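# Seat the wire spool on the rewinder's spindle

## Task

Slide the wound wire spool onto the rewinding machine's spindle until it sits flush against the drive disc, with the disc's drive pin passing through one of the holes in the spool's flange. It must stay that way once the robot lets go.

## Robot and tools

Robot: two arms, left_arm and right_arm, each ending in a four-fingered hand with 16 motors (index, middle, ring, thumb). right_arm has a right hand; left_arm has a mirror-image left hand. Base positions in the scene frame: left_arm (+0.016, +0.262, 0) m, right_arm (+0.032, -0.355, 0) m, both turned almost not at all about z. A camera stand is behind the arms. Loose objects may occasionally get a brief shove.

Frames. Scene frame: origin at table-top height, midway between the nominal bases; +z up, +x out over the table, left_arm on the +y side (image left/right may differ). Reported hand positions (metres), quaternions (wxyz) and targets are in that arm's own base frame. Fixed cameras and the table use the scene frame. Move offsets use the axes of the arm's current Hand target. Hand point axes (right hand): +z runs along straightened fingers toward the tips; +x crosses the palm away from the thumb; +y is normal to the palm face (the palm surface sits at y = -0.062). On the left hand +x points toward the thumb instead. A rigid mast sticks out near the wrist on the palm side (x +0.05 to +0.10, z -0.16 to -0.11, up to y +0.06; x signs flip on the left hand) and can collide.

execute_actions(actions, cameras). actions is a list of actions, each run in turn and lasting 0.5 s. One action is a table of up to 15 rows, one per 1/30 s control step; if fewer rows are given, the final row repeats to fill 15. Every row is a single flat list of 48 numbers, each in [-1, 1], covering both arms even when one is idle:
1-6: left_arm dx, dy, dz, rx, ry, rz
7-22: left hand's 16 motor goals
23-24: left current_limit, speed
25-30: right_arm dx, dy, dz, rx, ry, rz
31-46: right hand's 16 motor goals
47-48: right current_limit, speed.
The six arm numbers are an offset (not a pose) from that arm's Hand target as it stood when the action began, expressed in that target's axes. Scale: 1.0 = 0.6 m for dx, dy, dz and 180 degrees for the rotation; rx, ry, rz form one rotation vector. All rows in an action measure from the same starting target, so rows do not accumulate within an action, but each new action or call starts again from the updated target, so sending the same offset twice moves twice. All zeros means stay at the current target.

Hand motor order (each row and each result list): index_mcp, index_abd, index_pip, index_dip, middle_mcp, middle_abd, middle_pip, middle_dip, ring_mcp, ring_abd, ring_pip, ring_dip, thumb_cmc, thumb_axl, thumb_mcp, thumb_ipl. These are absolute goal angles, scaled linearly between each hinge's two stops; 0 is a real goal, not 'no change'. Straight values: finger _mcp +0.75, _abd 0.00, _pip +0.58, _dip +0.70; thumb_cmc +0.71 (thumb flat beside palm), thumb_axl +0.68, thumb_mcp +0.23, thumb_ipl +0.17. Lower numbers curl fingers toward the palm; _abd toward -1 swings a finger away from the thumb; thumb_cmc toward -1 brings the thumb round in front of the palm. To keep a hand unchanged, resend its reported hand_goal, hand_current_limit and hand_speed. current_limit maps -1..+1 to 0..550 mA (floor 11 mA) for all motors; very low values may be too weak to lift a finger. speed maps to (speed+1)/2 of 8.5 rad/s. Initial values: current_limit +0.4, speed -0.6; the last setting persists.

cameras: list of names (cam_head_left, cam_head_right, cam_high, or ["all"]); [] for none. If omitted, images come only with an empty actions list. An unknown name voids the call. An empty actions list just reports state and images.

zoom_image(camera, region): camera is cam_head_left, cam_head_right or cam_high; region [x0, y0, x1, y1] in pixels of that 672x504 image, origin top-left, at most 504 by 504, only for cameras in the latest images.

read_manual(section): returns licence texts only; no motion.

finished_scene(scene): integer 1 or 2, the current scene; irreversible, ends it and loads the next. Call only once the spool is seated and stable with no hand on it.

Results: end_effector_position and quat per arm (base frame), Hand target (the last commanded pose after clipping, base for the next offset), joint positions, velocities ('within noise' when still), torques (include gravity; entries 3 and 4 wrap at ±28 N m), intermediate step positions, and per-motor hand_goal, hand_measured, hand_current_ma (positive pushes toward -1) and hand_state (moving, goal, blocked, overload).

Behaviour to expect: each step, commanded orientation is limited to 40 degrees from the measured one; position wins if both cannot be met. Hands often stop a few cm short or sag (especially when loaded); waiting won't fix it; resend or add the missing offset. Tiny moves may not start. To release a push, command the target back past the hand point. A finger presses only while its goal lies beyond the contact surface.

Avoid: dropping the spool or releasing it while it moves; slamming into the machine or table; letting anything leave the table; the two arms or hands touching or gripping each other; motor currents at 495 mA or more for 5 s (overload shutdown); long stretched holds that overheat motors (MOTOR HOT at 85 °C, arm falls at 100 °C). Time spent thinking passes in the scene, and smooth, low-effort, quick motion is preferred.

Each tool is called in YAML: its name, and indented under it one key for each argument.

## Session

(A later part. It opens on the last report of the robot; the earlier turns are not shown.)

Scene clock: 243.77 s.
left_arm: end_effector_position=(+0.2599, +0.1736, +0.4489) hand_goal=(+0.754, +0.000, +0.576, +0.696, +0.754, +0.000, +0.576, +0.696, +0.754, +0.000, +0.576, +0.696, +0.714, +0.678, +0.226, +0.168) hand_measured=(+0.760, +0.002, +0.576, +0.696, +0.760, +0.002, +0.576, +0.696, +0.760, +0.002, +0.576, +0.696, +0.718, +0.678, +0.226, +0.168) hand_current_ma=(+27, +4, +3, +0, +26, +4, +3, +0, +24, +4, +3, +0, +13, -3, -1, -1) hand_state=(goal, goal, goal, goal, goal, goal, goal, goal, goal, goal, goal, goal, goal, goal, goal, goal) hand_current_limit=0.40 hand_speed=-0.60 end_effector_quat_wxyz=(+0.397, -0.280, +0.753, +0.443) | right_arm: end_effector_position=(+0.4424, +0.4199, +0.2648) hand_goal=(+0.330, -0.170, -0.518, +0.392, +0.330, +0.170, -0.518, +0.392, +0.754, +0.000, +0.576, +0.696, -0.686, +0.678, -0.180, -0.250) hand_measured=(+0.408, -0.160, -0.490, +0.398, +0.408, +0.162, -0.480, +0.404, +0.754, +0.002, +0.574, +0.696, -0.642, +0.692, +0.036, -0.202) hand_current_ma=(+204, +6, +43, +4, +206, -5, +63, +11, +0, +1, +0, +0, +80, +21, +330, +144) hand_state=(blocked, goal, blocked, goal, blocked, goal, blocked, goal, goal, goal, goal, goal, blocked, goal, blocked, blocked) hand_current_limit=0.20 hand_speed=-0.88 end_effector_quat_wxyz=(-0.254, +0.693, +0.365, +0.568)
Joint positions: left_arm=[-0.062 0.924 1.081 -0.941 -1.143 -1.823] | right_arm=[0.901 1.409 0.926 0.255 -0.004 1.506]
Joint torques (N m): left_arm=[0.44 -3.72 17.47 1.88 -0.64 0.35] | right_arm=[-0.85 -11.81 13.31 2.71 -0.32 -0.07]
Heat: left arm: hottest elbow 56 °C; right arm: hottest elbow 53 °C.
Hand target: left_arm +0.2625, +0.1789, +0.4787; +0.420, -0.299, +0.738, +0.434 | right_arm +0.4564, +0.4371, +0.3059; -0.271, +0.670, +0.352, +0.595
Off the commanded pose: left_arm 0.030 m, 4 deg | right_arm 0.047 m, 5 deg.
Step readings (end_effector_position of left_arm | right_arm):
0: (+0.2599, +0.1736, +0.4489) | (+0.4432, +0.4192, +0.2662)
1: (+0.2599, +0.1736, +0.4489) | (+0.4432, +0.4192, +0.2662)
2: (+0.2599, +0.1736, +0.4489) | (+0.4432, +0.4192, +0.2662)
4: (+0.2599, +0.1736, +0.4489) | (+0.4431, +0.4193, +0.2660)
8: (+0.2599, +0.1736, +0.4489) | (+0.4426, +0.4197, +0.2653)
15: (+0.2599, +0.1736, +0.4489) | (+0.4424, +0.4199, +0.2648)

execute_actions:
  actions:
    - [[0,0,0,0,0,0,0.754,0,0.576,0.696,0.754,0,0.576,0.696,0.754,0,0.576,0.696,0.714,0.678,0.226,0.168,0.4,-0.6,0,0,0,-0.0001,-0.0048,-0.0026,0.33,-0.17,-0.518,0.391,0.33,0.17,-0.518,0.391,0.754,0,0.576,0.696,-0.686,0.678,-0.18,-0.25,0.2,-0.88],[0,0,0,0,0,0,0.754,0,0.576,0.696,0.754,0,0.576,0.696,0.754,0,0.576,0.696,0.714,0.678,0.226,0.168,0.4,-0.6,0,0,0,-0.0002,-0.0096,-0.0052,0.33,-0.17,-0.518,0.391,0.33,0.17,-0.518,0.391,0.754,0,0.576,0.696,-0.686,0.678,-0.18,-0.25,0.2,-0.88],[0,0,0,0,0,0,0.754,0,0.576,0.696,0.754,0,0.576,0.696,0.754,0,0.576,0.696,0.714,0.678,0.226,0.168,0.4,-0.6,0,0,0,-0.0003,-0.0144,-0.0078,0.33,-0.17,-0.518,0.391,0.33,0.17,-0.518,0.391,0.754,0,0.576,0.696,-0.686,0.678,-0.18,-0.25,0.2,-0.88]]

Scene clock: 246.47 s.
left_arm: end_effector_position=(+0.2599, +0.1736, +0.4489) hand_goal=(+0.754, +0.000, +0.576, +0.696, +0.754, +0.000, +0.576, +0.696, +0.754, +0.000, +0.576, +0.696, +0.714, +0.678, +0.226, +0.168) hand_measured=(+0.760, +0.002, +0.576, +0.696, +0.760, +0.002, +0.576, +0.696, +0.760, +0.002, +0.576, +0.696, +0.718, +0.678, +0.226, +0.168) hand_current_ma=(+27, +4, +3, +0, +26, +4, +3, +0, +24, +4, +3, +0, +13, -3, -1, -1) hand_state=(goal, goal, goal, goal, goal, goal, goal, goal, goal, goal, goal, goal, goal, goal, goal, goal) hand_current_limit=0.40 hand_speed=-0.60 end_effector_quat_wxyz=(+0.397, -0.280, +0.753, +0.443) | right_arm: end_effector_position=(+0.4422, +0.4193, +0.2606) hand_goal=(+0.330, -0.170, -0.518, +0.392, +0.330, +0.170, -0.518, +0.392, +0.754, +0.000, +0.576, +0.696, -0.686, +0.678, -0.180, -0.250) hand_measured=(+0.408, -0.160, -0.490, +0.402, +0.408, +0.162, -0.486, +0.394, +0.754, +0.002, +0.574, +0.696, -0.648, +0.686, +0.036, -0.202) hand_current_ma=(+204, +6, +43, +8, +206, -5, +51, +0, +0, +1, +0, +0, +65, +10, +330, +144) hand_state=(blocked, goal, blocked, goal, blocked, goal, blocked, goal, goal, goal, goal, goal, blocked, goal, blocked, blocked) hand_current_limit=0.20 hand_speed=-0.88 end_effector_quat_wxyz=(-0.248, +0.703, +0.369, +0.555)
Joint positions: left_arm=[-0.062 0.924 1.081 -0.941 -1.143 -1.823] | right_arm=[0.901 1.409 0.939 0.206 -0.002 1.506]
Joint torques (N m): left_arm=[0.62 -3.55 17.47 1.95 -0.63 0.38] | right_arm=[-0.56 -13.22 14.15 2.06 -0.08 -0.31]
Heat: left arm: hottest elbow 56 °C; right arm: hottest elbow 53 °C.
Hand target: left_arm +0.2625, +0.1789, +0.4787; +0.420, -0.299, +0.738, +0.434 | right_arm +0.4564, +0.4371, +0.3059; -0.256, +0.679, +0.366, +0.583
Off the commanded pose: left_arm 0.030 m, 4 deg | right_arm 0.051 m, 4 deg.
Step readings (end_effector_position of left_arm | right_arm):
0: (+0.2599, +0.1736, +0.4489) | (+0.4424, +0.4199, +0.2648)
1: (+0.2599, +0.1736, +0.4489) | (+0.4424, +0.4199, +0.2648)
2: (+0.2599, +0.1736, +0.4489) | (+0.4424, +0.4199, +0.2648)
4: (+0.2599, +0.1736, +0.4489) | (+0.4422, +0.4197, +0.2638)
8: (+0.2599, +0.1736, +0.4489) | (+0.4421, +0.4195, +0.2615)
15: (+0.2599, +0.1736, +0.4489) | (+0.4422, +0.4193, +0.2608)

execute_actions:
  actions: []
  cameras: ["all"]

zoom_image:
  camera: "cam_high"
  region: [240, 220, 320, 280]

zoom_image:
  camera: "cam_head_left"
  region: [240, 230, 285, 275]

Scene clock: 247.20 s.
left_arm: end_effector_position=(+0.2599, +0.1736, +0.4489) hand_goal=(+0.754, +0.000, +0.576, +0.696, +0.754, +0.000, +0.576, +0.696, +0.754, +0.000, +0.576, +0.696, +0.714, +0.678, +0.226, +0.168) hand_measured=(+0.760, +0.002, +0.576, +0.696, +0.760, +0.002, +0.576, +0.696, +0.760, +0.002, +0.576, +0.696, +0.718, +0.678, +0.226, +0.168) hand_current_ma=(+27, +4, +3, +0, +26, +4, +3, +0, +24, +4, +3, +0, +13, -3, -1, -1) hand_state=(goal, goal, goal, goal, goal, goal, goal, goal, goal, goal, goal, goal, goal, goal, goal, goal) hand_current_limit=0.40 hand_speed=-0.60 end_effector_quat_wxyz=(+0.397, -0.280, +0.753, +0.443) | right_arm: end_effector_position=(+0.4422, +0.4193, +0.2606) hand_goal=(+0.330, -0.170, -0.518, +0.392, +0.330, +0.170, -0.518, +0.392, +0.754, +0.000, +0.576, +0.696, -0.686, +0.678, -0.180, -0.250) hand_measured=(+0.408, -0.160, -0.490, +0.402, +0.408, +0.162, -0.486, +0.394, +0.754, +0.002, +0.574, +0.696, -0.648, +0.686, +0.036, -0.202) hand_current_ma=(+204, +6, +43, +8, +206, -5, +51, +0, +0, +1, +0, +0, +65, +10, +330, +144) hand_state=(blocked, goal, blocked, goal, blocked, goal, blocked, goal, goal, goal, goal, goal, blocked, goal, blocked, blocked) hand_current_limit=0.20 hand_speed=-0.88 end_effector_quat_wxyz=(-0.248, +0.703, +0.369, +0.555)
Joint positions: left_arm=[-0.062 0.924 1.081 -0.941 -1.143 -1.823] | right_arm=[0.901 1.409 0.939 0.206 -0.002 1.506]
Joint velocities: within noise
Joint torques (N m): left_arm=[0.56 -3.6 17.58 1.89 -0.63 0.37] | right_arm=[-0.97 -12.28 14.26 1.87 -0.05 -0.33]
Heat: left arm: hottest elbow 56 °C; right arm: hottest elbow 53 °C.
Hand target: left_arm +0.2625, +0.1789, +0.4787; +0.420, -0.299, +0.738, +0.434 | right_arm +0.4564, +0.4371, +0.3060; -0.256, +0.679, +0.366, +0.583
Off the commanded pose: left_arm 0.030 m, 4 deg | right_arm 0.051 m, 4 deg.

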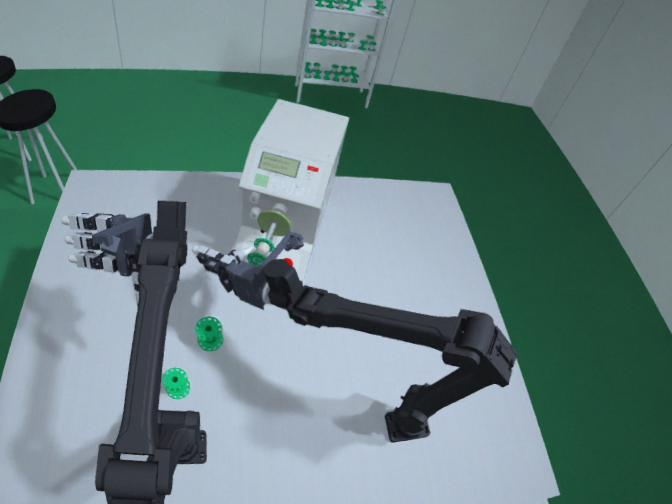

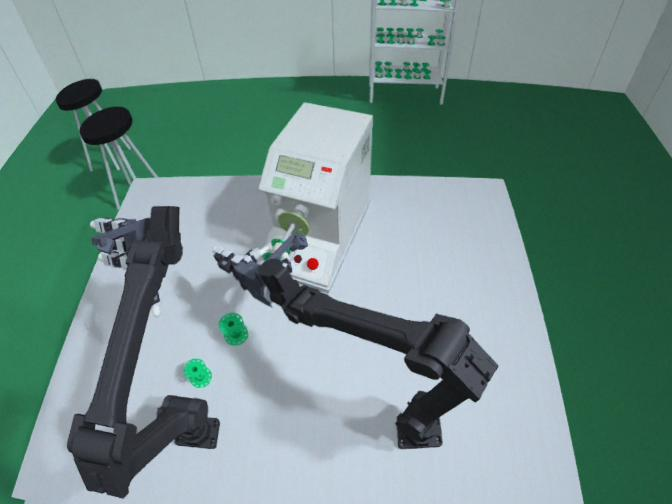

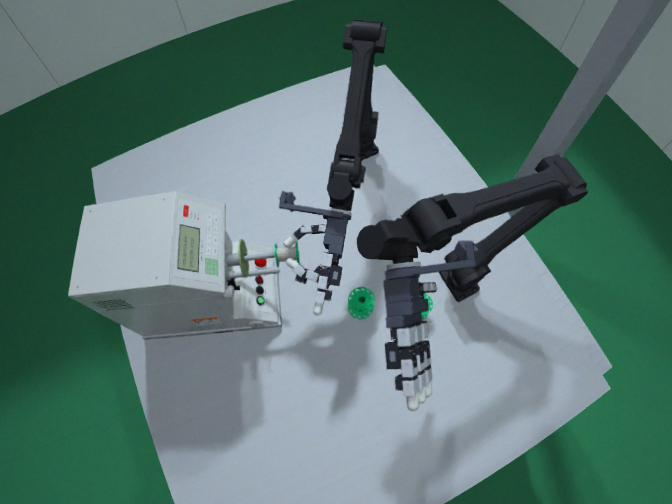

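Scaled by 6.300.

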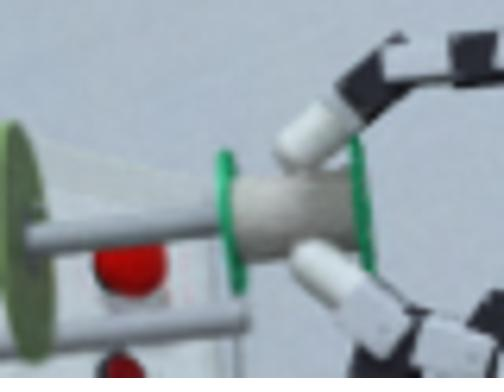

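Scaled by 11.200.

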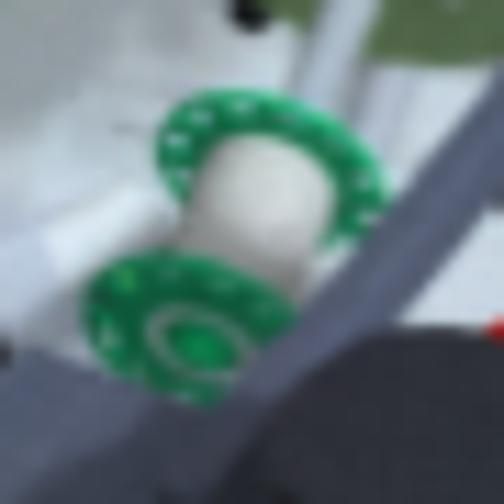

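execute_actions:
  actions:
    - [[0,0,0,0,0,0,0.754,0,0.576,0.696,0.754,0,0.576,0.696,0.754,0,0.576,0.696,0.714,0.678,0.226,0.168,0.4,-0.6,0.0006,0.008,0.0022,0,0,0,0.33,-0.17,-0.518,0.391,0.33,0.17,-0.518,0.391,0.754,0,0.576,0.696,-0.686,0.678,-0.18,-0.25,0.2,-0.88],[0,0,0,0,0,0,0.754,0,0.576,0.696,0.754,0,0.576,0.696,0.754,0,0.576,0.696,0.714,0.678,0.226,0.168,0.4,-0.6,0.0013,0.0161,0.0044,0,0,0,0.33,-0.17,-0.518,0.391,0.33,0.17,-0.518,0.391,0.754,0,0.576,0.696,-0.686,0.678,-0.18,-0.25,0.2,-0.88]]
  cameras: ["all"]

zoom_image:
  camera: "cam_high"
  region: [240, 220, 320, 280]

zoom_image:
  camera: "cam_head_left"
  region: [240, 230, 285, 275]

Scene clock: 249.87 s.
left_arm: end_effector_position=(+0.2599, +0.1736, +0.4489) hand_goal=(+0.754, +0.000, +0.576, +0.696, +0.754, +0.000, +0.576, +0.696, +0.754, +0.000, +0.576, +0.696, +0.714, +0.678, +0.226, +0.168) hand_measured=(+0.760, +0.002, +0.576, +0.696, +0.760, +0.002, +0.576, +0.696, +0.760, +0.002, +0.576, +0.696, +0.718, +0.678, +0.226, +0.168) hand_current_ma=(+27, +4, +3, +0, +26, +4, +3, +0, +24, +4, +3, +0, +13, -3, -1, -1) hand_state=(goal, goal, goal, goal, goal, goal, goal, goal, goal, goal, goal, goal, goal, goal, goal, goal) hand_current_limit=0.40 hand_speed=-0.60 end_effector_quat_wxyz=(+0.397, -0.280, +0.753, +0.443) | right_arm: end_effector_position=(+0.4423, +0.4195, +0.2593) hand_goal=(+0.330, -0.170, -0.518, +0.392, +0.330, +0.170, -0.518, +0.392, +0.754, +0.000, +0.576, +0.696, -0.686, +0.678, -0.180, -0.250) hand_measured=(+0.404, -0.160, -0.486, +0.404, +0.404, +0.162, -0.494, +0.392, +0.754, +0.002, +0.574, +0.696, -0.648, +0.686, +0.042, -0.202) hand_current_ma=(+187, +6, +51, +13, +193, -5, +33, +0, +0, +1, +0, +0, +65, +10, +330, +144) hand_state=(blocked, goal, blocked, goal, blocked, goal, blocked, goal, goal, goal, goal, goal, blocked, goal, blocked, blocked) hand_current_limit=0.20 hand_speed=-0.88 end_effector_quat_wxyz=(-0.250, +0.704, +0.372, +0.552)
Joint positions: left_arm=[-0.062 0.924 1.081 -0.941 -1.143 -1.823] | right_arm=[0.898 1.409 0.939 0.199 -0.013 1.506]
Joint torques (N m): left_arm=[0.56 -3.08 17.44 1.94 -0.64 0.36] | right_arm=[-2.14 -11.99 14.64 2.02 -0.41 -0.34]
Heat: left arm: hottest elbow 56 °C; right arm: hottest elbow 53 °C.
Hand target: left_arm +0.2625, +0.1789, +0.4787; +0.420, -0.299, +0.738, +0.434 | right_arm +0.4657, +0.4336, +0.3070; -0.256, +0.679, +0.366, +0.583
Off the commanded pose: left_arm 0.030 m, 4 deg | right_arm 0.055 m, 5 deg.
Step readings (end_effector_position of left_arm | right_arm):
0: (+0.2599, +0.1736, +0.4489) | (+0.4422, +0.4193, +0.2606)
1: (+0.2599, +0.1736, +0.4489) | (+0.4422, +0.4193, +0.2606)
2: (+0.2599, +0.1736, +0.4489) | (+0.4422, +0.4193, +0.2606)
4: (+0.2599, +0.1736, +0.4489) | (+0.4421, +0.4195, +0.2605)
8: (+0.2599, +0.1736, +0.4489) | (+0.4422, +0.4196, +0.2596)
15: (+0.2599, +0.1736, +0.4489) | (+0.4423, +0.4195, +0.2593)

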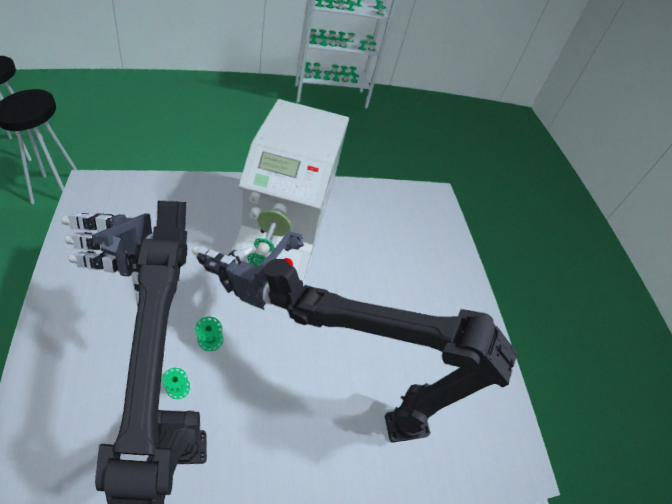

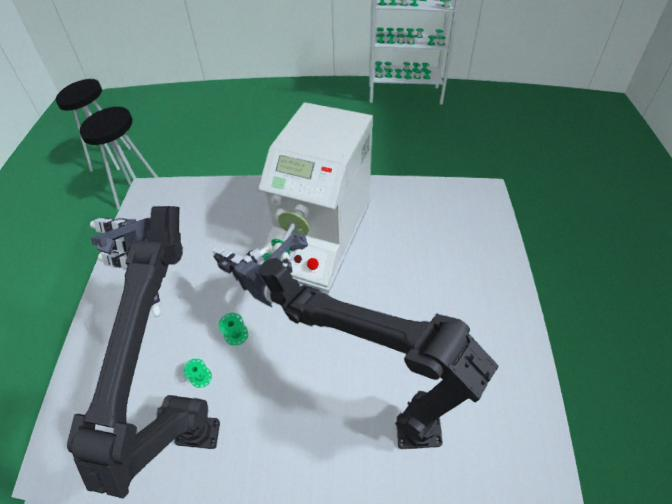

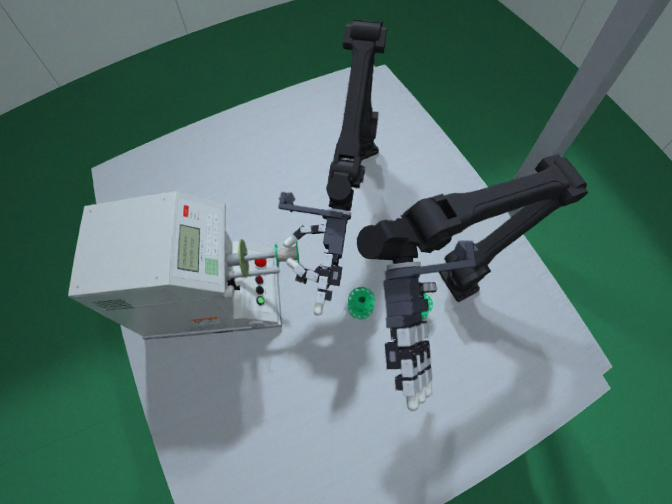

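Scaled by 6.300.

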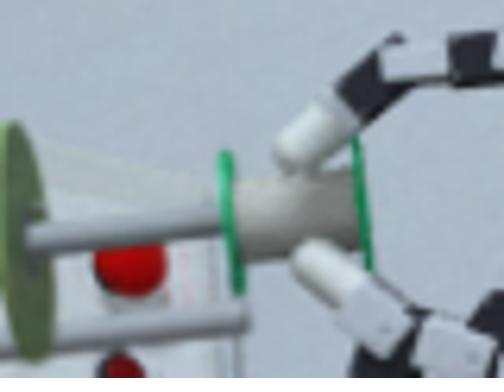

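Scaled by 11.200.

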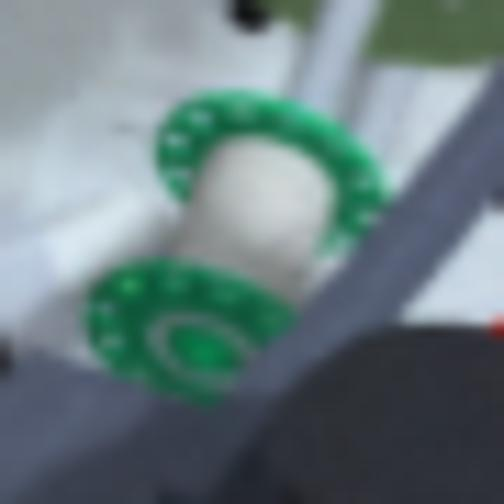

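execute_actions:
  actions:
    - [[0,0,0,0,0,0,0.754,0,0.576,0.696,0.754,0,0.576,0.696,0.754,0,0.576,0.696,0.714,0.678,0.226,0.168,0.4,-0.6,0.0004,-0.0144,-0.0042,0,0,0,0.33,-0.17,-0.518,0.391,0.33,0.17,-0.518,0.391,0.754,0,0.576,0.696,-0.686,0.678,-0.18,-0.25,0.2,-0.88],[0,0,0,0,0,0,0.754,0,0.576,0.696,0.754,0,0.576,0.696,0.754,0,0.576,0.696,0.714,0.678,0.226,0.168,0.4,-0.6,0.0004,-0.0144,-0.0042,0,0,0,0.33,-0.17,-0.518,0.391,0.33,0.17,-0.518,0.391,0.754,0,0.576,0.696,-0.686,0.678,-0.18,-0.25,0.2,-0.88],[0,0,0,0,0,0,0.754,0,0.576,0.696,0.754,0,0.576,0.696,0.754,0,0.576,0.696,0.714,0.678,0.226,0.168,0.4,-0.6,0.0035,-0.0138,-0.006,-0.0005,0.007,0,0.33,-0.17,-0.518,0.391,0.33,0.17,-0.518,0.391,0.754,0,0.576,0.696,-0.686,0.678,-0.18,-0.25,0.2,-0.88],[0,0,0,0,0,0,0.754,0,0.576,0.696,0.754,0,0.576,0.696,0.754,0,0.576,0.696,0.714,0.678,0.226,0.168,0.4,-0.6,0.0065,-0.0132,-0.0079,-0.0011,0.0139,-0.0001,0.33,-0.17,-0.518,0.391,0.33,0.17,-0.518,0.391,0.754,0,0.576,0.696,-0.686,0.678,-0.18,-0.25,0.2,-0.88]]
  cameras: ["all"]

zoom_image:
  camera: "cam_high"
  region: [240, 220, 320, 280]

zoom_image:
  camera: "cam_head_left"
  region: [240, 230, 285, 275]

Scene clock: 255.23 s.
left_arm: end_effector_position=(+0.2599, +0.1736, +0.4489) hand_goal=(+0.754, +0.000, +0.576, +0.696, +0.754, +0.000, +0.576, +0.696, +0.754, +0.000, +0.576, +0.696, +0.714, +0.678, +0.226, +0.168) hand_measured=(+0.760, +0.002, +0.576, +0.696, +0.760, +0.002, +0.576, +0.696, +0.760, +0.002, +0.576, +0.696, +0.718, +0.678, +0.226, +0.168) hand_current_ma=(+27, +4, +3, +0, +26, +4, +3, +0, +24, +4, +3, +0, +13, -3, -1, -1) hand_state=(goal, goal, goal, goal, goal, goal, goal, goal, goal, goal, goal, goal, goal, goal, goal, goal) hand_current_limit=0.40 hand_speed=-0.60 end_effector_quat_wxyz=(+0.397, -0.280, +0.753, +0.443) | right_arm: end_effector_position=(+0.4429, +0.4211, +0.2652) hand_goal=(+0.330, -0.170, -0.518, +0.392, +0.330, +0.170, -0.518, +0.392, +0.754, +0.000, +0.576, +0.696, -0.686, +0.678, -0.180, -0.250) hand_measured=(+0.404, -0.160, -0.486, +0.404, +0.400, +0.162, -0.494, +0.396, +0.754, +0.002, +0.574, +0.696, -0.636, +0.696, +0.042, -0.202) hand_current_ma=(+187, +6, +51, +13, +178, -5, +33, +2, +0, +1, +0, +0, +99, +28, +330, +139) hand_state=(blocked, goal, blocked, goal, blocked, goal, blocked, goal, goal, goal, goal, goal, blocked, goal, blocked, blocked) hand_current_limit=0.20 hand_speed=-0.88 end_effector_quat_wxyz=(-0.253, +0.698, +0.365, +0.561)
Joint positions: left_arm=[-0.062 0.924 1.081 -0.941 -1.143 -1.823] | right_arm=[0.901 1.409 0.939 0.226 -0.005 1.512]
Joint torques (N m): left_arm=[0.32 -2.96 17.44 1.91 -0.61 0.35] | right_arm=[-0.73 -13.63 12.85 3.36 -0.12 -0.36]
Heat: left arm: hottest elbow 57 °C; right arm: hottest elbow 52 °C.
Hand target: left_arm +0.2625, +0.1789, +0.4787; +0.420, -0.299, +0.738, +0.434 | right_arm +0.4567, +0.4355, +0.3111; -0.262, +0.666, +0.359, +0.599
Off the commanded pose: left_arm 0.030 m, 4 deg | right_arm 0.050 m, 6 deg.
Step readings (end_effector_position of left_arm | right_arm):
0: (+0.2599, +0.1736, +0.4489) | (+0.4423, +0.4195, +0.2593)
1: (+0.2599, +0.1736, +0.4489) | (+0.4423, +0.4195, +0.2593)
2: (+0.2599, +0.1736, +0.4489) | (+0.4424, +0.4194, +0.2593)
4: (+0.2599, +0.1736, +0.4489) | (+0.4425, +0.4192, +0.2594)
8: (+0.2599, +0.1736, +0.4489) | (+0.4426, +0.4201, +0.2621)
15: (+0.2599, +0.1736, +0.4489) | (+0.4428, +0.4210, +0.2650)

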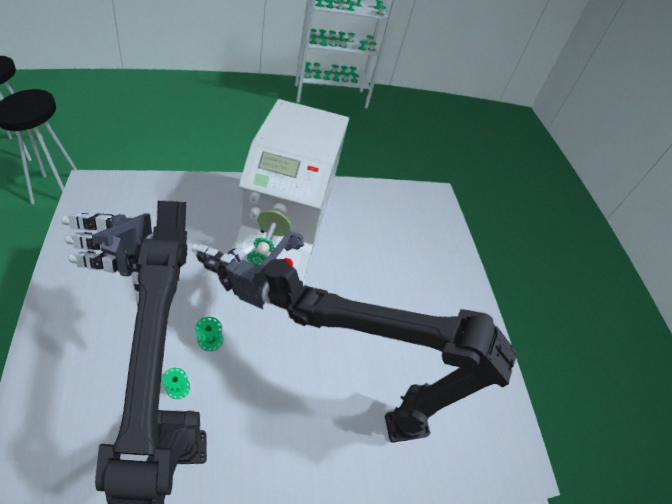

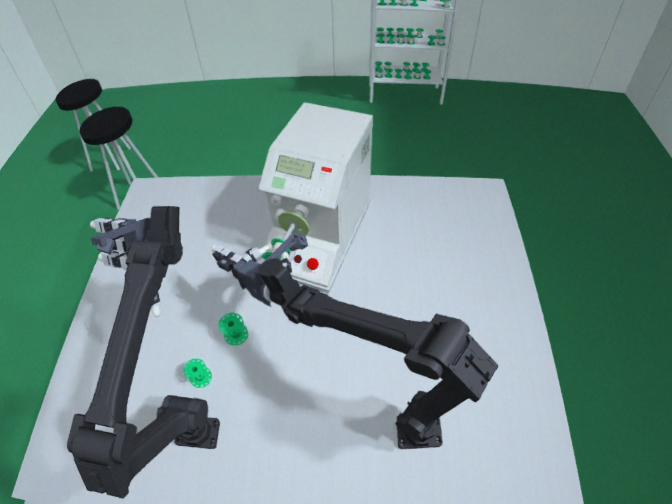

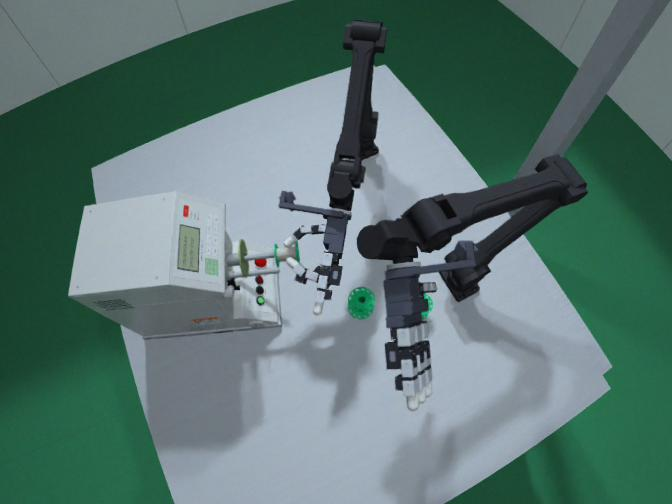

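Scaled by 6.300.

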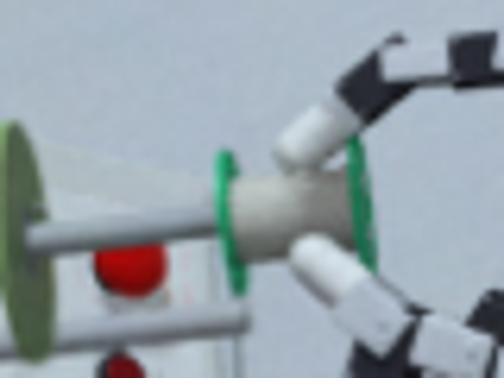

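Scaled by 11.200.

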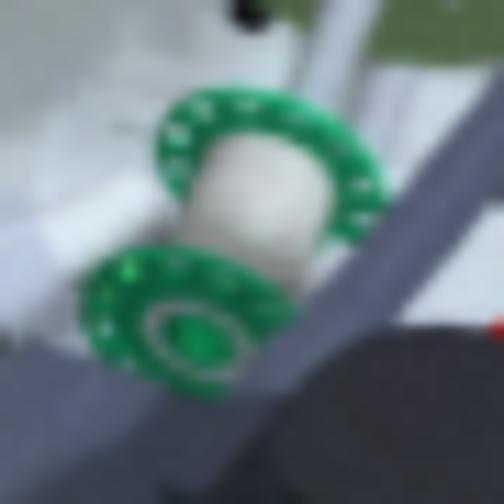

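execute_actions:
  actions:
    - [[0,0,0,0,0,0,0.754,0,0.576,0.696,0.754,0,0.576,0.696,0.754,0,0.576,0.696,0.714,0.678,0.226,0.168,0.4,-0.6,-0.0029,0.0032,0.0063,0.0003,-0.0045,0,0.33,-0.17,-0.518,0.391,0.33,0.17,-0.518,0.391,0.754,0,0.576,0.696,-0.686,0.678,-0.18,-0.25,0.2,-0.88],[0,0,0,0,0,0,0.754,0,0.576,0.696,0.754,0,0.576,0.696,0.754,0,0.576,0.696,0.714,0.678,0.226,0.168,0.4,-0.6,-0.0058,0.0065,0.0106,0.0007,-0.0089,0.0001,0.33,-0.17,-0.518,0.391,0.33,0.17,-0.518,0.391,0.754,0,0.576,0.696,-0.686,0.678,-0.18,-0.25,0.2,-0.88]]

Scene clock: 258.20 s.
left_arm: end_effector_position=(+0.2599, +0.1736, +0.4489) hand_goal=(+0.754, +0.000, +0.576, +0.696, +0.754, +0.000, +0.576, +0.696, +0.754, +0.000, +0.576, +0.696, +0.714, +0.678, +0.226, +0.168) hand_measured=(+0.760, +0.002, +0.576, +0.696, +0.760, +0.002, +0.576, +0.696, +0.760, +0.002, +0.576, +0.696, +0.718, +0.678, +0.226, +0.168) hand_current_ma=(+27, +4, +3, +0, +26, +4, +3, +0, +24, +4, +3, +0, +13, -3, -1, -1) hand_state=(goal, goal, goal, goal, goal, goal, goal, goal, goal, goal, goal, goal, goal, goal, goal, goal) hand_current_limit=0.40 hand_speed=-0.60 end_effector_quat_wxyz=(+0.397, -0.280, +0.753, +0.443) | right_arm: end_effector_position=(+0.4428, +0.4211, +0.2639) hand_goal=(+0.330, -0.170, -0.518, +0.392, +0.330, +0.170, -0.518, +0.392, +0.754, +0.000, +0.576, +0.696, -0.686, +0.678, -0.180, -0.250) hand_measured=(+0.404, -0.160, -0.486, +0.404, +0.400, +0.162, -0.494, +0.396, +0.754, +0.002, +0.574, +0.696, -0.636, +0.696, +0.042, -0.202) hand_current_ma=(+187, +6, +51, +13, +177, -5, +33, +2, +0, +1, +0, +0, +98, +28, +330, +139) hand_state=(blocked, goal, blocked, goal, blocked, goal, blocked, goal, goal, goal, goal, goal, blocked, goal, blocked, blocked) hand_current_limit=0.20 hand_speed=-0.88 end_effector_quat_wxyz=(-0.253, +0.699, +0.366, +0.560)
Joint positions: left_arm=[-0.062 0.924 1.081 -0.941 -1.143 -1.823] | right_arm=[0.901 1.41 0.939 0.223 -0.005 1.512]
Joint torques (N m): left_arm=[0.5 -3.37 17.48 1.8 -0.65 0.35] | right_arm=[-1.44 -11.81 14.42 2.26 -0.36 -0.42]
Heat: left arm: hottest elbow 57 °C; right arm: hottest elbow 52 °C.
Hand target: left_arm +0.2625, +0.1789, +0.4787; +0.420, -0.299, +0.738, +0.434 | right_arm +0.4636, +0.4375, +0.3069; -0.258, +0.674, +0.363, +0.589
Off the commanded pose: left_arm 0.030 m, 4 deg | right_arm 0.051 m, 4 deg.
Step readings (end_effector_position of left_arm | right_arm):
0: (+0.2599, +0.1736, +0.4489) | (+0.4429, +0.4211, +0.2653)
1: (+0.2599, +0.1736, +0.4489) | (+0.4429, +0.4211, +0.2653)
2: (+0.2599, +0.1736, +0.4489) | (+0.4429, +0.4211, +0.2653)
4: (+0.2599, +0.1736, +0.4489) | (+0.4429, +0.4211, +0.2651)
8: (+0.2599, +0.1736, +0.4489) | (+0.4429, +0.4211, +0.2642)
15: (+0.2599, +0.1736, +0.4489) | (+0.4428, +0.4211, +0.2639)

execute_actions:
  actions:
    - [[0,0,0,0,0,0,0.754,0,0.576,0.696,0.754,0,0.576,0.696,0.754,0,0.576,0.696,0.714,0.678,0.226,0.168,0.4,-0.6,-0.0002,0.0064,0.0019,0,0,0,0.33,-0.17,-0.518,0.391,0.33,0.17,-0.518,0.391,0.754,0,0.576,0.696,-0.686,0.678,-0.18,-0.25,0.2,-0.88],[0,0,0,0,0,0,0.754,0,0.576,0.696,0.754,0,0.576,0.696,0.754,0,0.576,0.696,0.714,0.678,0.226,0.168,0.4,-0.6,-0.0004,0.0128,0.0037,0,0,0,0.33,-0.17,-0.518,0.391,0.33,0.17,-0.518,0.391,0.754,0,0.576,0.696,-0.686,0.678,-0.18,-0.25,0.2,-0.88],[0,0,0,0,0,0,0.754,0,0.576,0.696,0.754,0,0.576,0.696,0.754,0,0.576,0.696,0.714,0.678,0.226,0.168,0.4,-0.6,-0.0006,0.0192,0.0056,0,0,0,0.33,-0.17,-0.518,0.391,0.33,0.17,-0.518,0.391,0.754,0,0.576,0.696,-0.686,0.678,-0.18,-0.25,0.2,-0.88]]
  cameras: ["all"]

zoom_image:
  camera: "cam_high"
  region: [240, 220, 320, 280]

zoom_image:
  camera: "cam_head_left"
  region: [240, 230, 285, 275]

Scene clock: 260.23 s.
left_arm: end_effector_position=(+0.2599, +0.1736, +0.4489) hand_goal=(+0.754, +0.000, +0.576, +0.696, +0.754, +0.000, +0.576, +0.696, +0.754, +0.000, +0.576, +0.696, +0.714, +0.678, +0.226, +0.168) hand_measured=(+0.760, +0.002, +0.576, +0.696, +0.760, +0.002, +0.576, +0.696, +0.760, +0.002, +0.576, +0.696, +0.718, +0.678, +0.226, +0.168) hand_current_ma=(+27, +4, +3, +0, +26, +4, +3, +0, +24, +4, +3, +0, +13, -3, -1, -1) hand_state=(goal, goal, goal, goal, goal, goal, goal, goal, goal, goal, goal, goal, goal, goal, goal, goal) hand_current_limit=0.40 hand_speed=-0.60 end_effector_quat_wxyz=(+0.397, -0.280, +0.753, +0.443) | right_arm: end_effector_position=(+0.4447, +0.4215, +0.2616) hand_goal=(+0.330, -0.170, -0.518, +0.392, +0.330, +0.170, -0.518, +0.392, +0.754, +0.000, +0.576, +0.696, -0.686, +0.678, -0.180, -0.250) hand_measured=(+0.402, -0.160, -0.486, +0.404, +0.398, +0.164, -0.500, +0.392, +0.754, +0.002, +0.574, +0.696, -0.636, +0.696, +0.050, -0.202) hand_current_ma=(+181, +6, +51, +13, +169, -4, +23, +0, +0, +1, +0, +0, +98, +28, +330, +139) hand_state=(blocked, goal, blocked, goal, blocked, goal, goal, goal, goal, goal, goal, goal, blocked, goal, blocked, blocked) hand_current_limit=0.20 hand_speed=-0.88 end_effector_quat_wxyz=(-0.259, +0.698, +0.370, +0.555)
Joint positions: left_arm=[-0.062 0.924 1.081 -0.941 -1.143 -1.823] | right_arm=[0.891 1.412 0.939 0.222 -0.032 1.512]
Joint torques (N m): left_arm=[0.21 -3.49 17.48 2.04 -0.61 0.36] | right_arm=[-2.55 -11.58 15.04 2.29 -0.27 -0.48]
Heat: left arm: hottest elbow 57 °C; right arm: hottest elbow 52 °C.
Hand target: left_arm +0.2625, +0.1789, +0.4787; +0.420, -0.299, +0.738, +0.434 | right_arm +0.4747, +0.4331, +0.3069; -0.258, +0.674, +0.363, +0.589
Off the commanded pose: left_arm 0.030 m, 4 deg | right_arm 0.056 m, 5 deg.
Step readings (end_effector_position of left_arm | right_arm):
0: (+0.2599, +0.1736, +0.4489) | (+0.4428, +0.4211, +0.2638)
1: (+0.2599, +0.1736, +0.4489) | (+0.4428, +0.4211, +0.2638)
2: (+0.2599, +0.1736, +0.4489) | (+0.4428, +0.4211, +0.2638)
4: (+0.2599, +0.1736, +0.4489) | (+0.4432, +0.4212, +0.2635)
8: (+0.2599, +0.1736, +0.4489) | (+0.4444, +0.4213, +0.2624)
15: (+0.2599, +0.1736, +0.4489) | (+0.4447, +0.4215, +0.2616)

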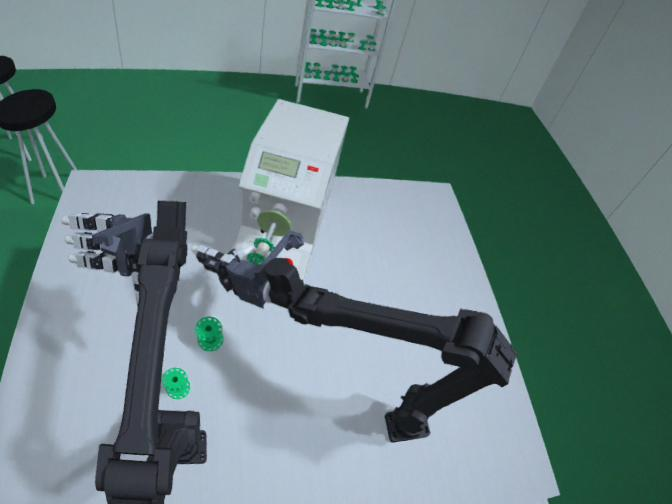

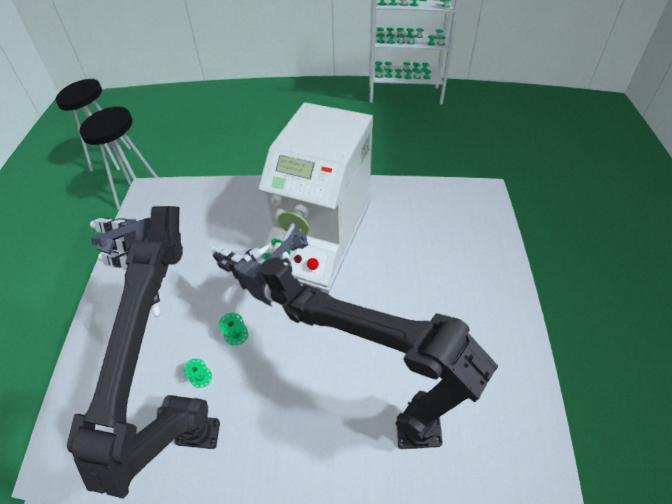

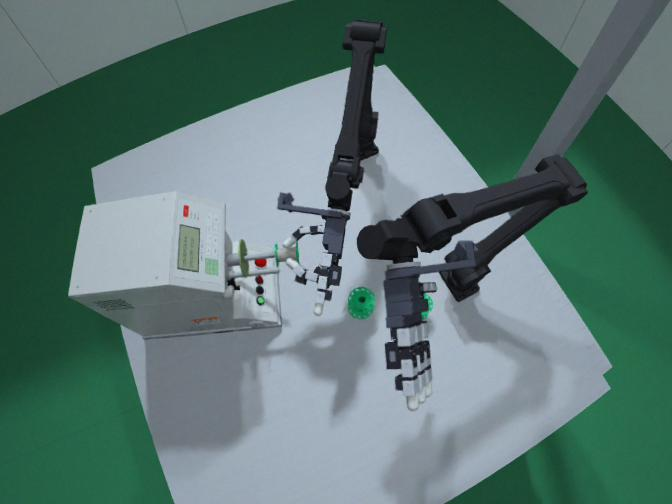

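Scaled by 6.300.

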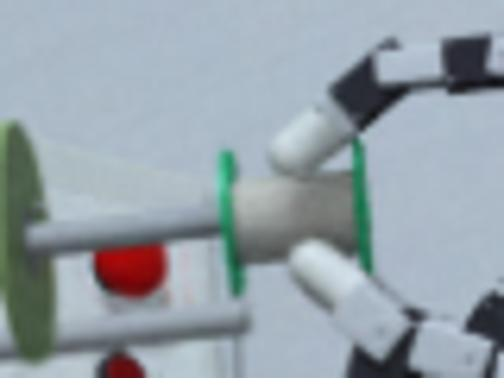

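Scaled by 11.200.

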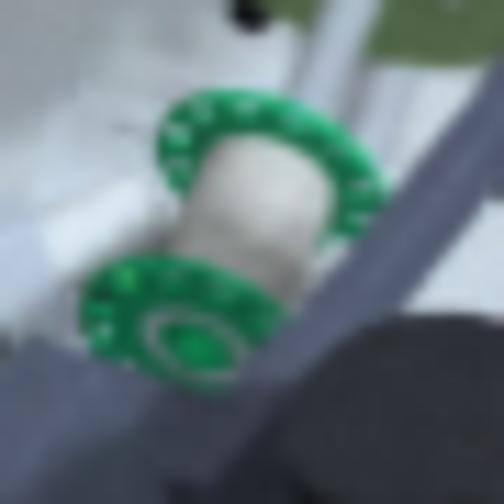

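execute_actions:
  actions:
    - [[0,0,0,0,0,0,0.754,0,0.576,0.696,0.754,0,0.576,0.696,0.754,0,0.576,0.696,0.714,0.678,0.226,0.168,0.4,-0.6,0.0004,-0.0128,-0.0037,0,0,0,0.33,-0.17,-0.518,0.391,0.33,0.17,-0.518,0.391,0.754,0,0.576,0.696,-0.686,0.678,-0.18,-0.25,0.2,-0.88],[0,0,0,0,0,0,0.754,0,0.576,0.696,0.754,0,0.576,0.696,0.754,0,0.576,0.696,0.714,0.678,0.226,0.168,0.4,-0.6,0.0008,-0.0256,-0.0075,0,0,0,0.33,-0.17,-0.518,0.391,0.33,0.17,-0.518,0.391,0.754,0,0.576,0.696,-0.686,0.678,-0.18,-0.25,0.2,-0.88],[0,0,0,0,0,0,0.754,0,0.576,0.696,0.754,0,0.576,0.696,0.754,0,0.576,0.696,0.714,0.678,0.226,0.168,0.4,-0.6,0.0014,-0.0448,-0.0131,0,0,0,0.33,-0.17,-0.518,0.391,0.33,0.17,-0.518,0.391,0.754,0,0.576,0.696,-0.686,0.678,-0.18,-0.25,0.2,-0.88]]
  cameras: ["all"]

zoom_image:
  camera: "cam_high"
  region: [240, 220, 320, 280]

zoom_image:
  camera: "cam_head_left"
  region: [240, 230, 285, 275]

zoom_image:
  camera: "cam_head_right"
  region: [255, 220, 300, 265]

Scene clock: 262.13 s.
left_arm: end_effector_position=(+0.2599, +0.1736, +0.4489) hand_goal=(+0.754, +0.000, +0.576, +0.696, +0.754, +0.000, +0.576, +0.696, +0.754, +0.000, +0.576, +0.696, +0.714, +0.678, +0.226, +0.168) hand_measured=(+0.760, +0.002, +0.576, +0.696, +0.760, +0.002, +0.576, +0.696, +0.760, +0.002, +0.576, +0.696, +0.718, +0.678, +0.226, +0.168) hand_current_ma=(+27, +4, +3, +0, +26, +4, +3, +0, +24, +4, +3, +0, +13, -3, -1, -1) hand_state=(goal, goal, goal, goal, goal, goal, goal, goal, goal, goal, goal, goal, goal, goal, goal, goal) hand_current_limit=0.40 hand_speed=-0.60 end_effector_quat_wxyz=(+0.397, -0.280, +0.753, +0.443) | right_arm: end_effector_position=(+0.4385, +0.4255, +0.2592) hand_goal=(+0.330, -0.170, -0.518, +0.392, +0.330, +0.170, -0.518, +0.392, +0.754, +0.000, +0.576, +0.696, -0.686, +0.678, -0.180, -0.250) hand_measured=(+0.402, -0.160, -0.496, +0.394, +0.398, +0.166, -0.500, +0.392, +0.754, +0.002, +0.574, +0.696, -0.636, +0.696, +0.050, -0.202) hand_current_ma=(+181, +6, +27, +0, +169, -2, +22, +0, +0, +1, +0, +0, +99, +30, +330, +139) hand_state=(blocked, goal, blocked, goal, blocked, goal, goal, goal, goal, goal, goal, goal, blocked, goal, blocked, blocked) hand_current_limit=0.20 hand_speed=-0.88 end_effector_quat_wxyz=(-0.250, +0.701, +0.368, +0.557)
Joint positions: left_arm=[-0.062 0.924 1.081 -0.941 -1.143 -1.823] | right_arm=[0.916 1.418 0.939 0.222 0.011 1.512]
Joint torques (N m): left_arm=[0.38 -3.25 17.44 1.88 -0.65 0.37] | right_arm=[-0.79 -12.92 13.61 2.3 0.17 -0.38]
Heat: left arm: hottest elbow 57 °C; right arm: hottest elbow 52 °C.
Hand target: left_arm +0.2625, +0.1789, +0.4787; +0.420, -0.299, +0.738, +0.434 | right_arm +0.4487, +0.4434, +0.3070; -0.258, +0.674, +0.363, +0.589
Off the commanded pose: left_arm 0.030 m, 4 deg | right_arm 0.052 m, 5 deg.
Step readings (end_effector_position of left_arm | right_arm):
0: (+0.2599, +0.1736, +0.4489) | (+0.4447, +0.4215, +0.2616)
1: (+0.2599, +0.1736, +0.4489) | (+0.4447, +0.4215, +0.2616)
2: (+0.2599, +0.1736, +0.4489) | (+0.4447, +0.4214, +0.2617)
4: (+0.2599, +0.1736, +0.4489) | (+0.4444, +0.4209, +0.2619)
8: (+0.2599, +0.1736, +0.4489) | (+0.4418, +0.4222, +0.2608)
15: (+0.2599, +0.1736, +0.4489) | (+0.4386, +0.4255, +0.2592)

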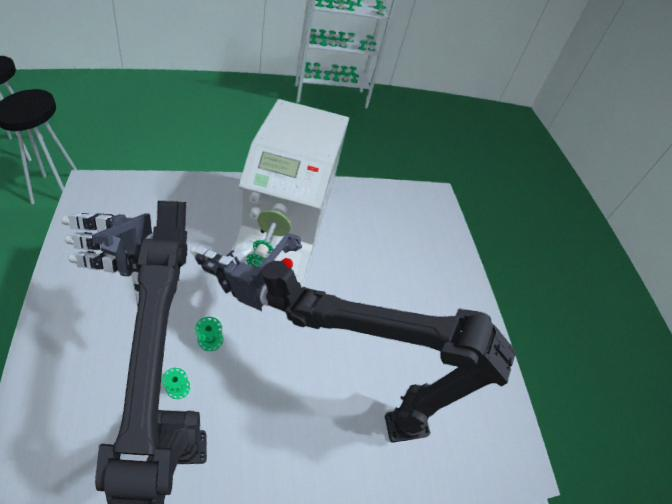

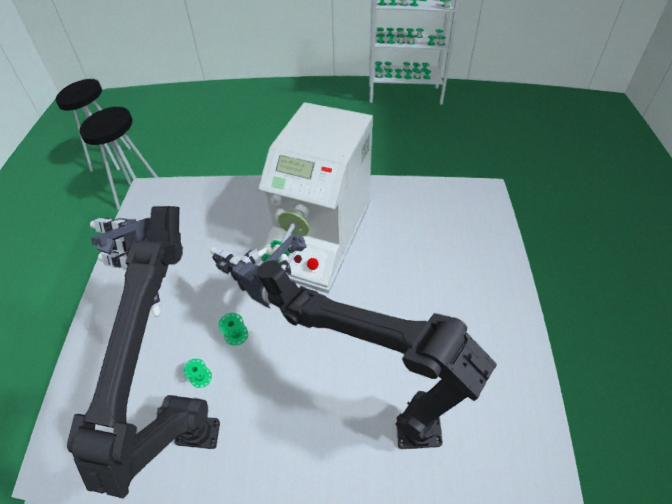

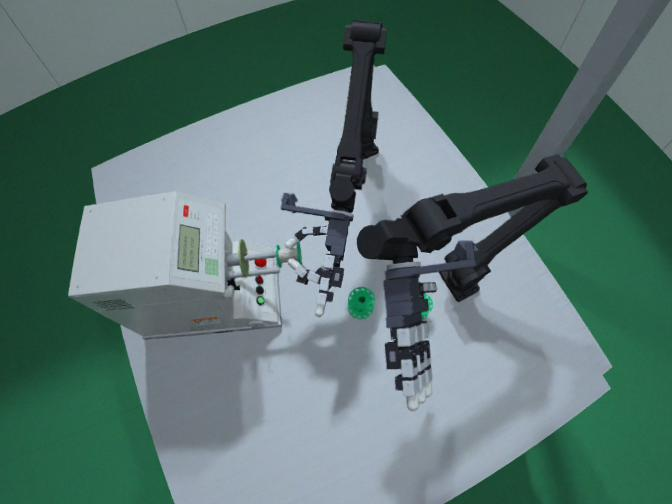

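Scaled by 6.300.

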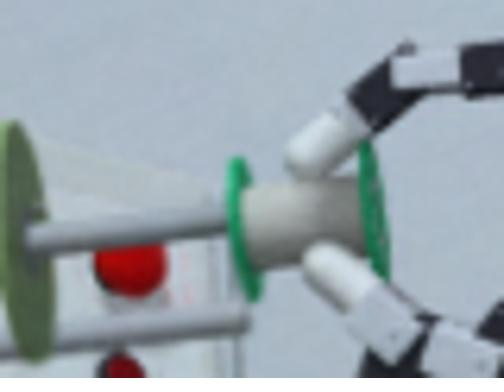

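Scaled by 11.200.

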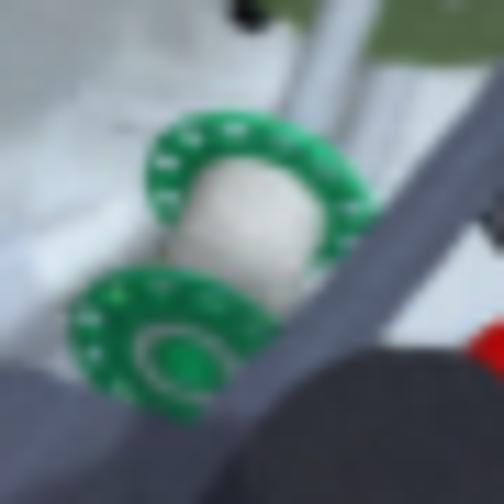

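Scaled by 11.200.

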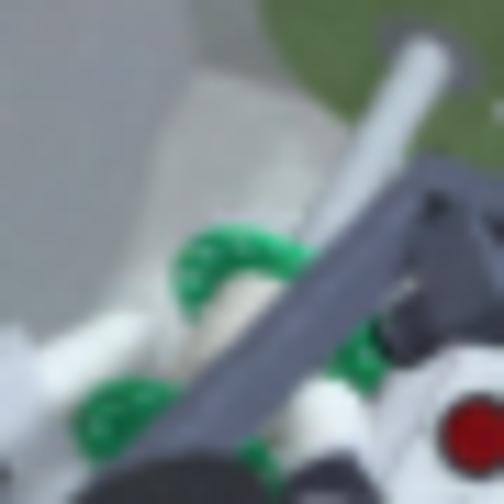

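zoom_image:
  camera: "cam_head_left"
  region: [256, 222, 284, 250]

zoom_image:
  camera: "cam_high"
  region: [262, 240, 290, 268]

Scaled by 18.000.

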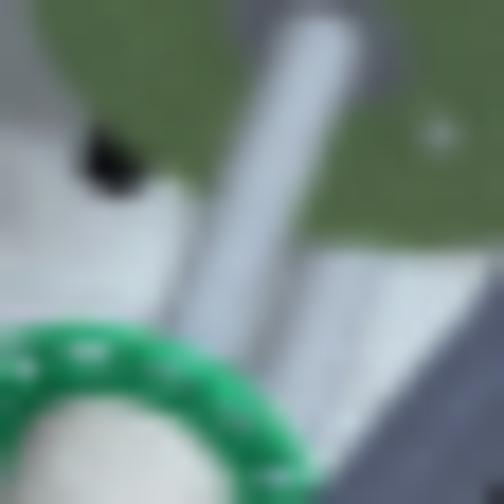

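Scaled by 18.000.

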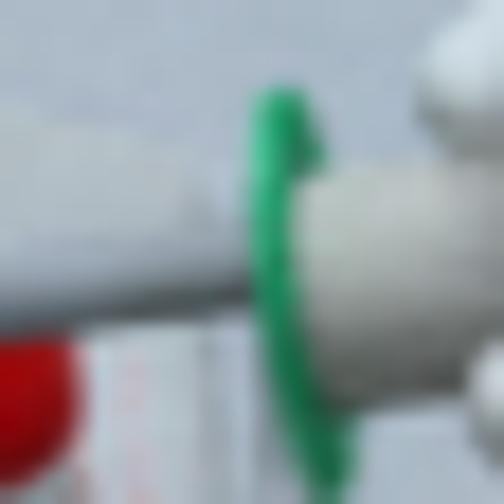

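zoom_image:
  camera: "cam_head_left"
  region: [260, 220, 280, 240]

zoom_image:
  camera: "cam_head_right"
  region: [280, 220, 300, 240]

Scaled by 25.200.

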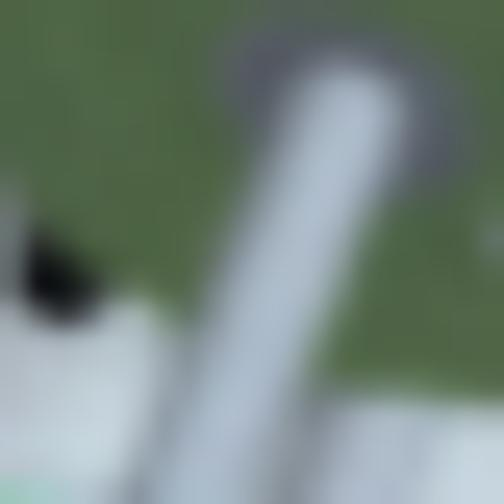

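Scaled by 25.200.

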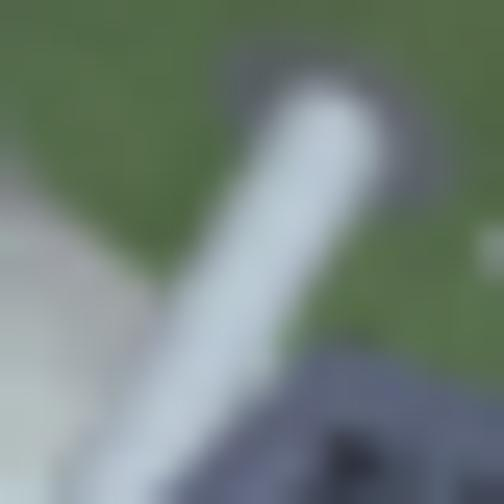

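zoom_image:
  camera: "cam_high"
  region: [258, 242, 280, 264]

zoom_image:
  camera: "cam_high"
  region: [238, 244, 260, 266]

Scaled by 22.909.

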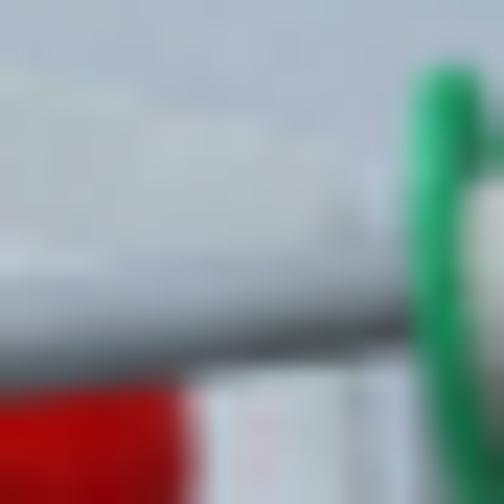

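Scaled by 22.909.

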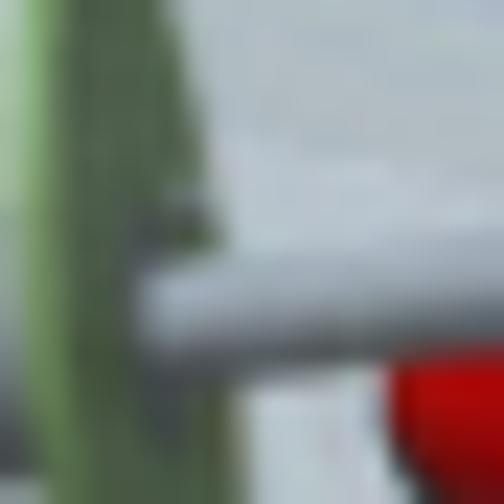

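zoom_image:
  camera: "cam_head_left"
  region: [258, 230, 276, 248]

zoom_image:
  camera: "cam_head_right"
  region: [274, 228, 292, 246]

Scaled by 28.000.

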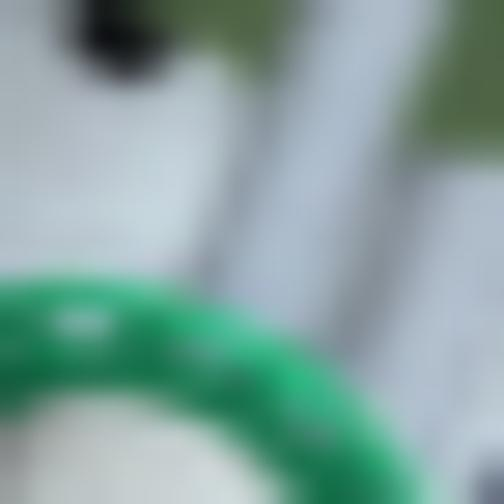

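Scaled by 28.000.

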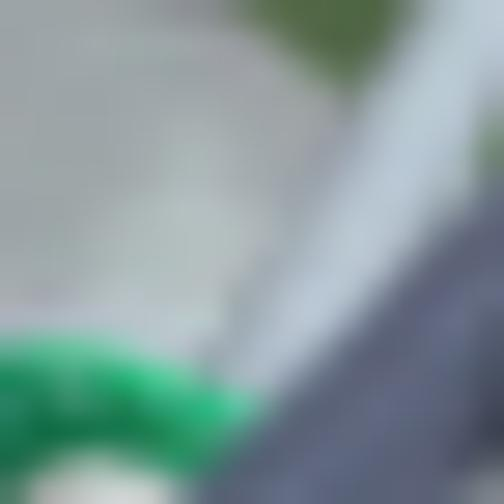

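execute_actions:
  actions:
    - [[0,0,0,0,0,0,0.754,0,0.576,0.696,0.754,0,0.576,0.696,0.754,0,0.576,0.696,0.714,0.678,0.226,0.168,0.4,-0.6,0.0002,-0.0064,-0.0018,0.0006,0.0032,-0.011,0.33,-0.17,-0.518,0.391,0.33,0.17,-0.518,0.391,0.754,0,0.576,0.696,-0.686,0.678,-0.18,-0.25,0.2,-0.88],[0,0,0,0,0,0,0.754,0,0.576,0.696,0.754,0,0.576,0.696,0.754,0,0.576,0.696,0.714,0.678,0.226,0.168,0.4,-0.6,0.0004,-0.0128,-0.0037,0.0013,0.0065,-0.0219,0.33,-0.17,-0.518,0.391,0.33,0.17,-0.518,0.391,0.754,0,0.576,0.696,-0.686,0.678,-0.18,-0.25,0.2,-0.88]]

Scene clock: 270.50 s.
left_arm: end_effector_position=(+0.2599, +0.1736, +0.4489) hand_goal=(+0.754, +0.000, +0.576, +0.696, +0.754, +0.000, +0.576, +0.696, +0.754, +0.000, +0.576, +0.696, +0.714, +0.678, +0.226, +0.168) hand_measured=(+0.760, +0.002, +0.576, +0.696, +0.760, +0.002, +0.576, +0.696, +0.760, +0.002, +0.576, +0.696, +0.718, +0.678, +0.226, +0.168) hand_current_ma=(+27, +4, +3, +0, +26, +4, +3, +0, +24, +4, +3, +0, +13, -3, -1, -1) hand_state=(goal, goal, goal, goal, goal, goal, goal, goal, goal, goal, goal, goal, goal, goal, goal, goal) hand_current_limit=0.40 hand_speed=-0.60 end_effector_quat_wxyz=(+0.397, -0.280, +0.753, +0.443) | right_arm: end_effector_position=(+0.4344, +0.4333, +0.2673) hand_goal=(+0.330, -0.170, -0.518, +0.392, +0.330, +0.170, -0.518, +0.392, +0.754, +0.000, +0.576, +0.696, -0.686, +0.678, -0.180, -0.250) hand_measured=(+0.402, -0.160, -0.496, +0.394, +0.398, +0.166, -0.500, +0.392, +0.754, +0.002, +0.574, +0.696, -0.636, +0.696, +0.050, -0.202) hand_current_ma=(+181, +6, +27, +0, +169, -1, +22, +0, +0, +1, +0, +0, +99, +30, +330, +139) hand_state=(blocked, goal, blocked, goal, blocked, goal, goal, goal, goal, goal, goal, goal, blocked, goal, blocked, blocked) hand_current_limit=0.20 hand_speed=-0.88 end_effector_quat_wxyz=(-0.241, +0.686, +0.383, +0.570)
Joint positions: left_arm=[-0.062 0.924 1.081 -0.941 -1.143 -1.823] | right_arm=[0.934 1.421 0.939 0.246 0.024 1.467]
Joint torques (N m): left_arm=[0.91 -4.01 17.42 1.96 -0.62 0.35] | right_arm=[-0.56 -12.92 11.75 3.22 0.17 -0.56]
Heat: left arm: hottest elbow 57 °C; right arm: hottest elbow 51 °C.
Hand target: left_arm +0.2625, +0.1789, +0.4787; +0.420, -0.299, +0.738, +0.434 | right_arm +0.4414, +0.4462, +0.3070; -0.243, +0.655, +0.385, +0.603
Off the commanded pose: left_arm 0.030 m, 4 deg | right_arm 0.042 m, 5 deg.
Step readings (end_effector_position of left_arm | right_arm):
0: (+0.2599, +0.1736, +0.4489) | (+0.4385, +0.4255, +0.2592)
1: (+0.2599, +0.1736, +0.4489) | (+0.4385, +0.4255, +0.2592)
2: (+0.2599, +0.1736, +0.4489) | (+0.4383, +0.4255, +0.2593)
4: (+0.2599, +0.1736, +0.4489) | (+0.4381, +0.4255, +0.2601)
8: (+0.2599, +0.1736, +0.4489) | (+0.4362, +0.4293, +0.2644)
15: (+0.2599, +0.1736, +0.4489) | (+0.4344, +0.4326, +0.2678)


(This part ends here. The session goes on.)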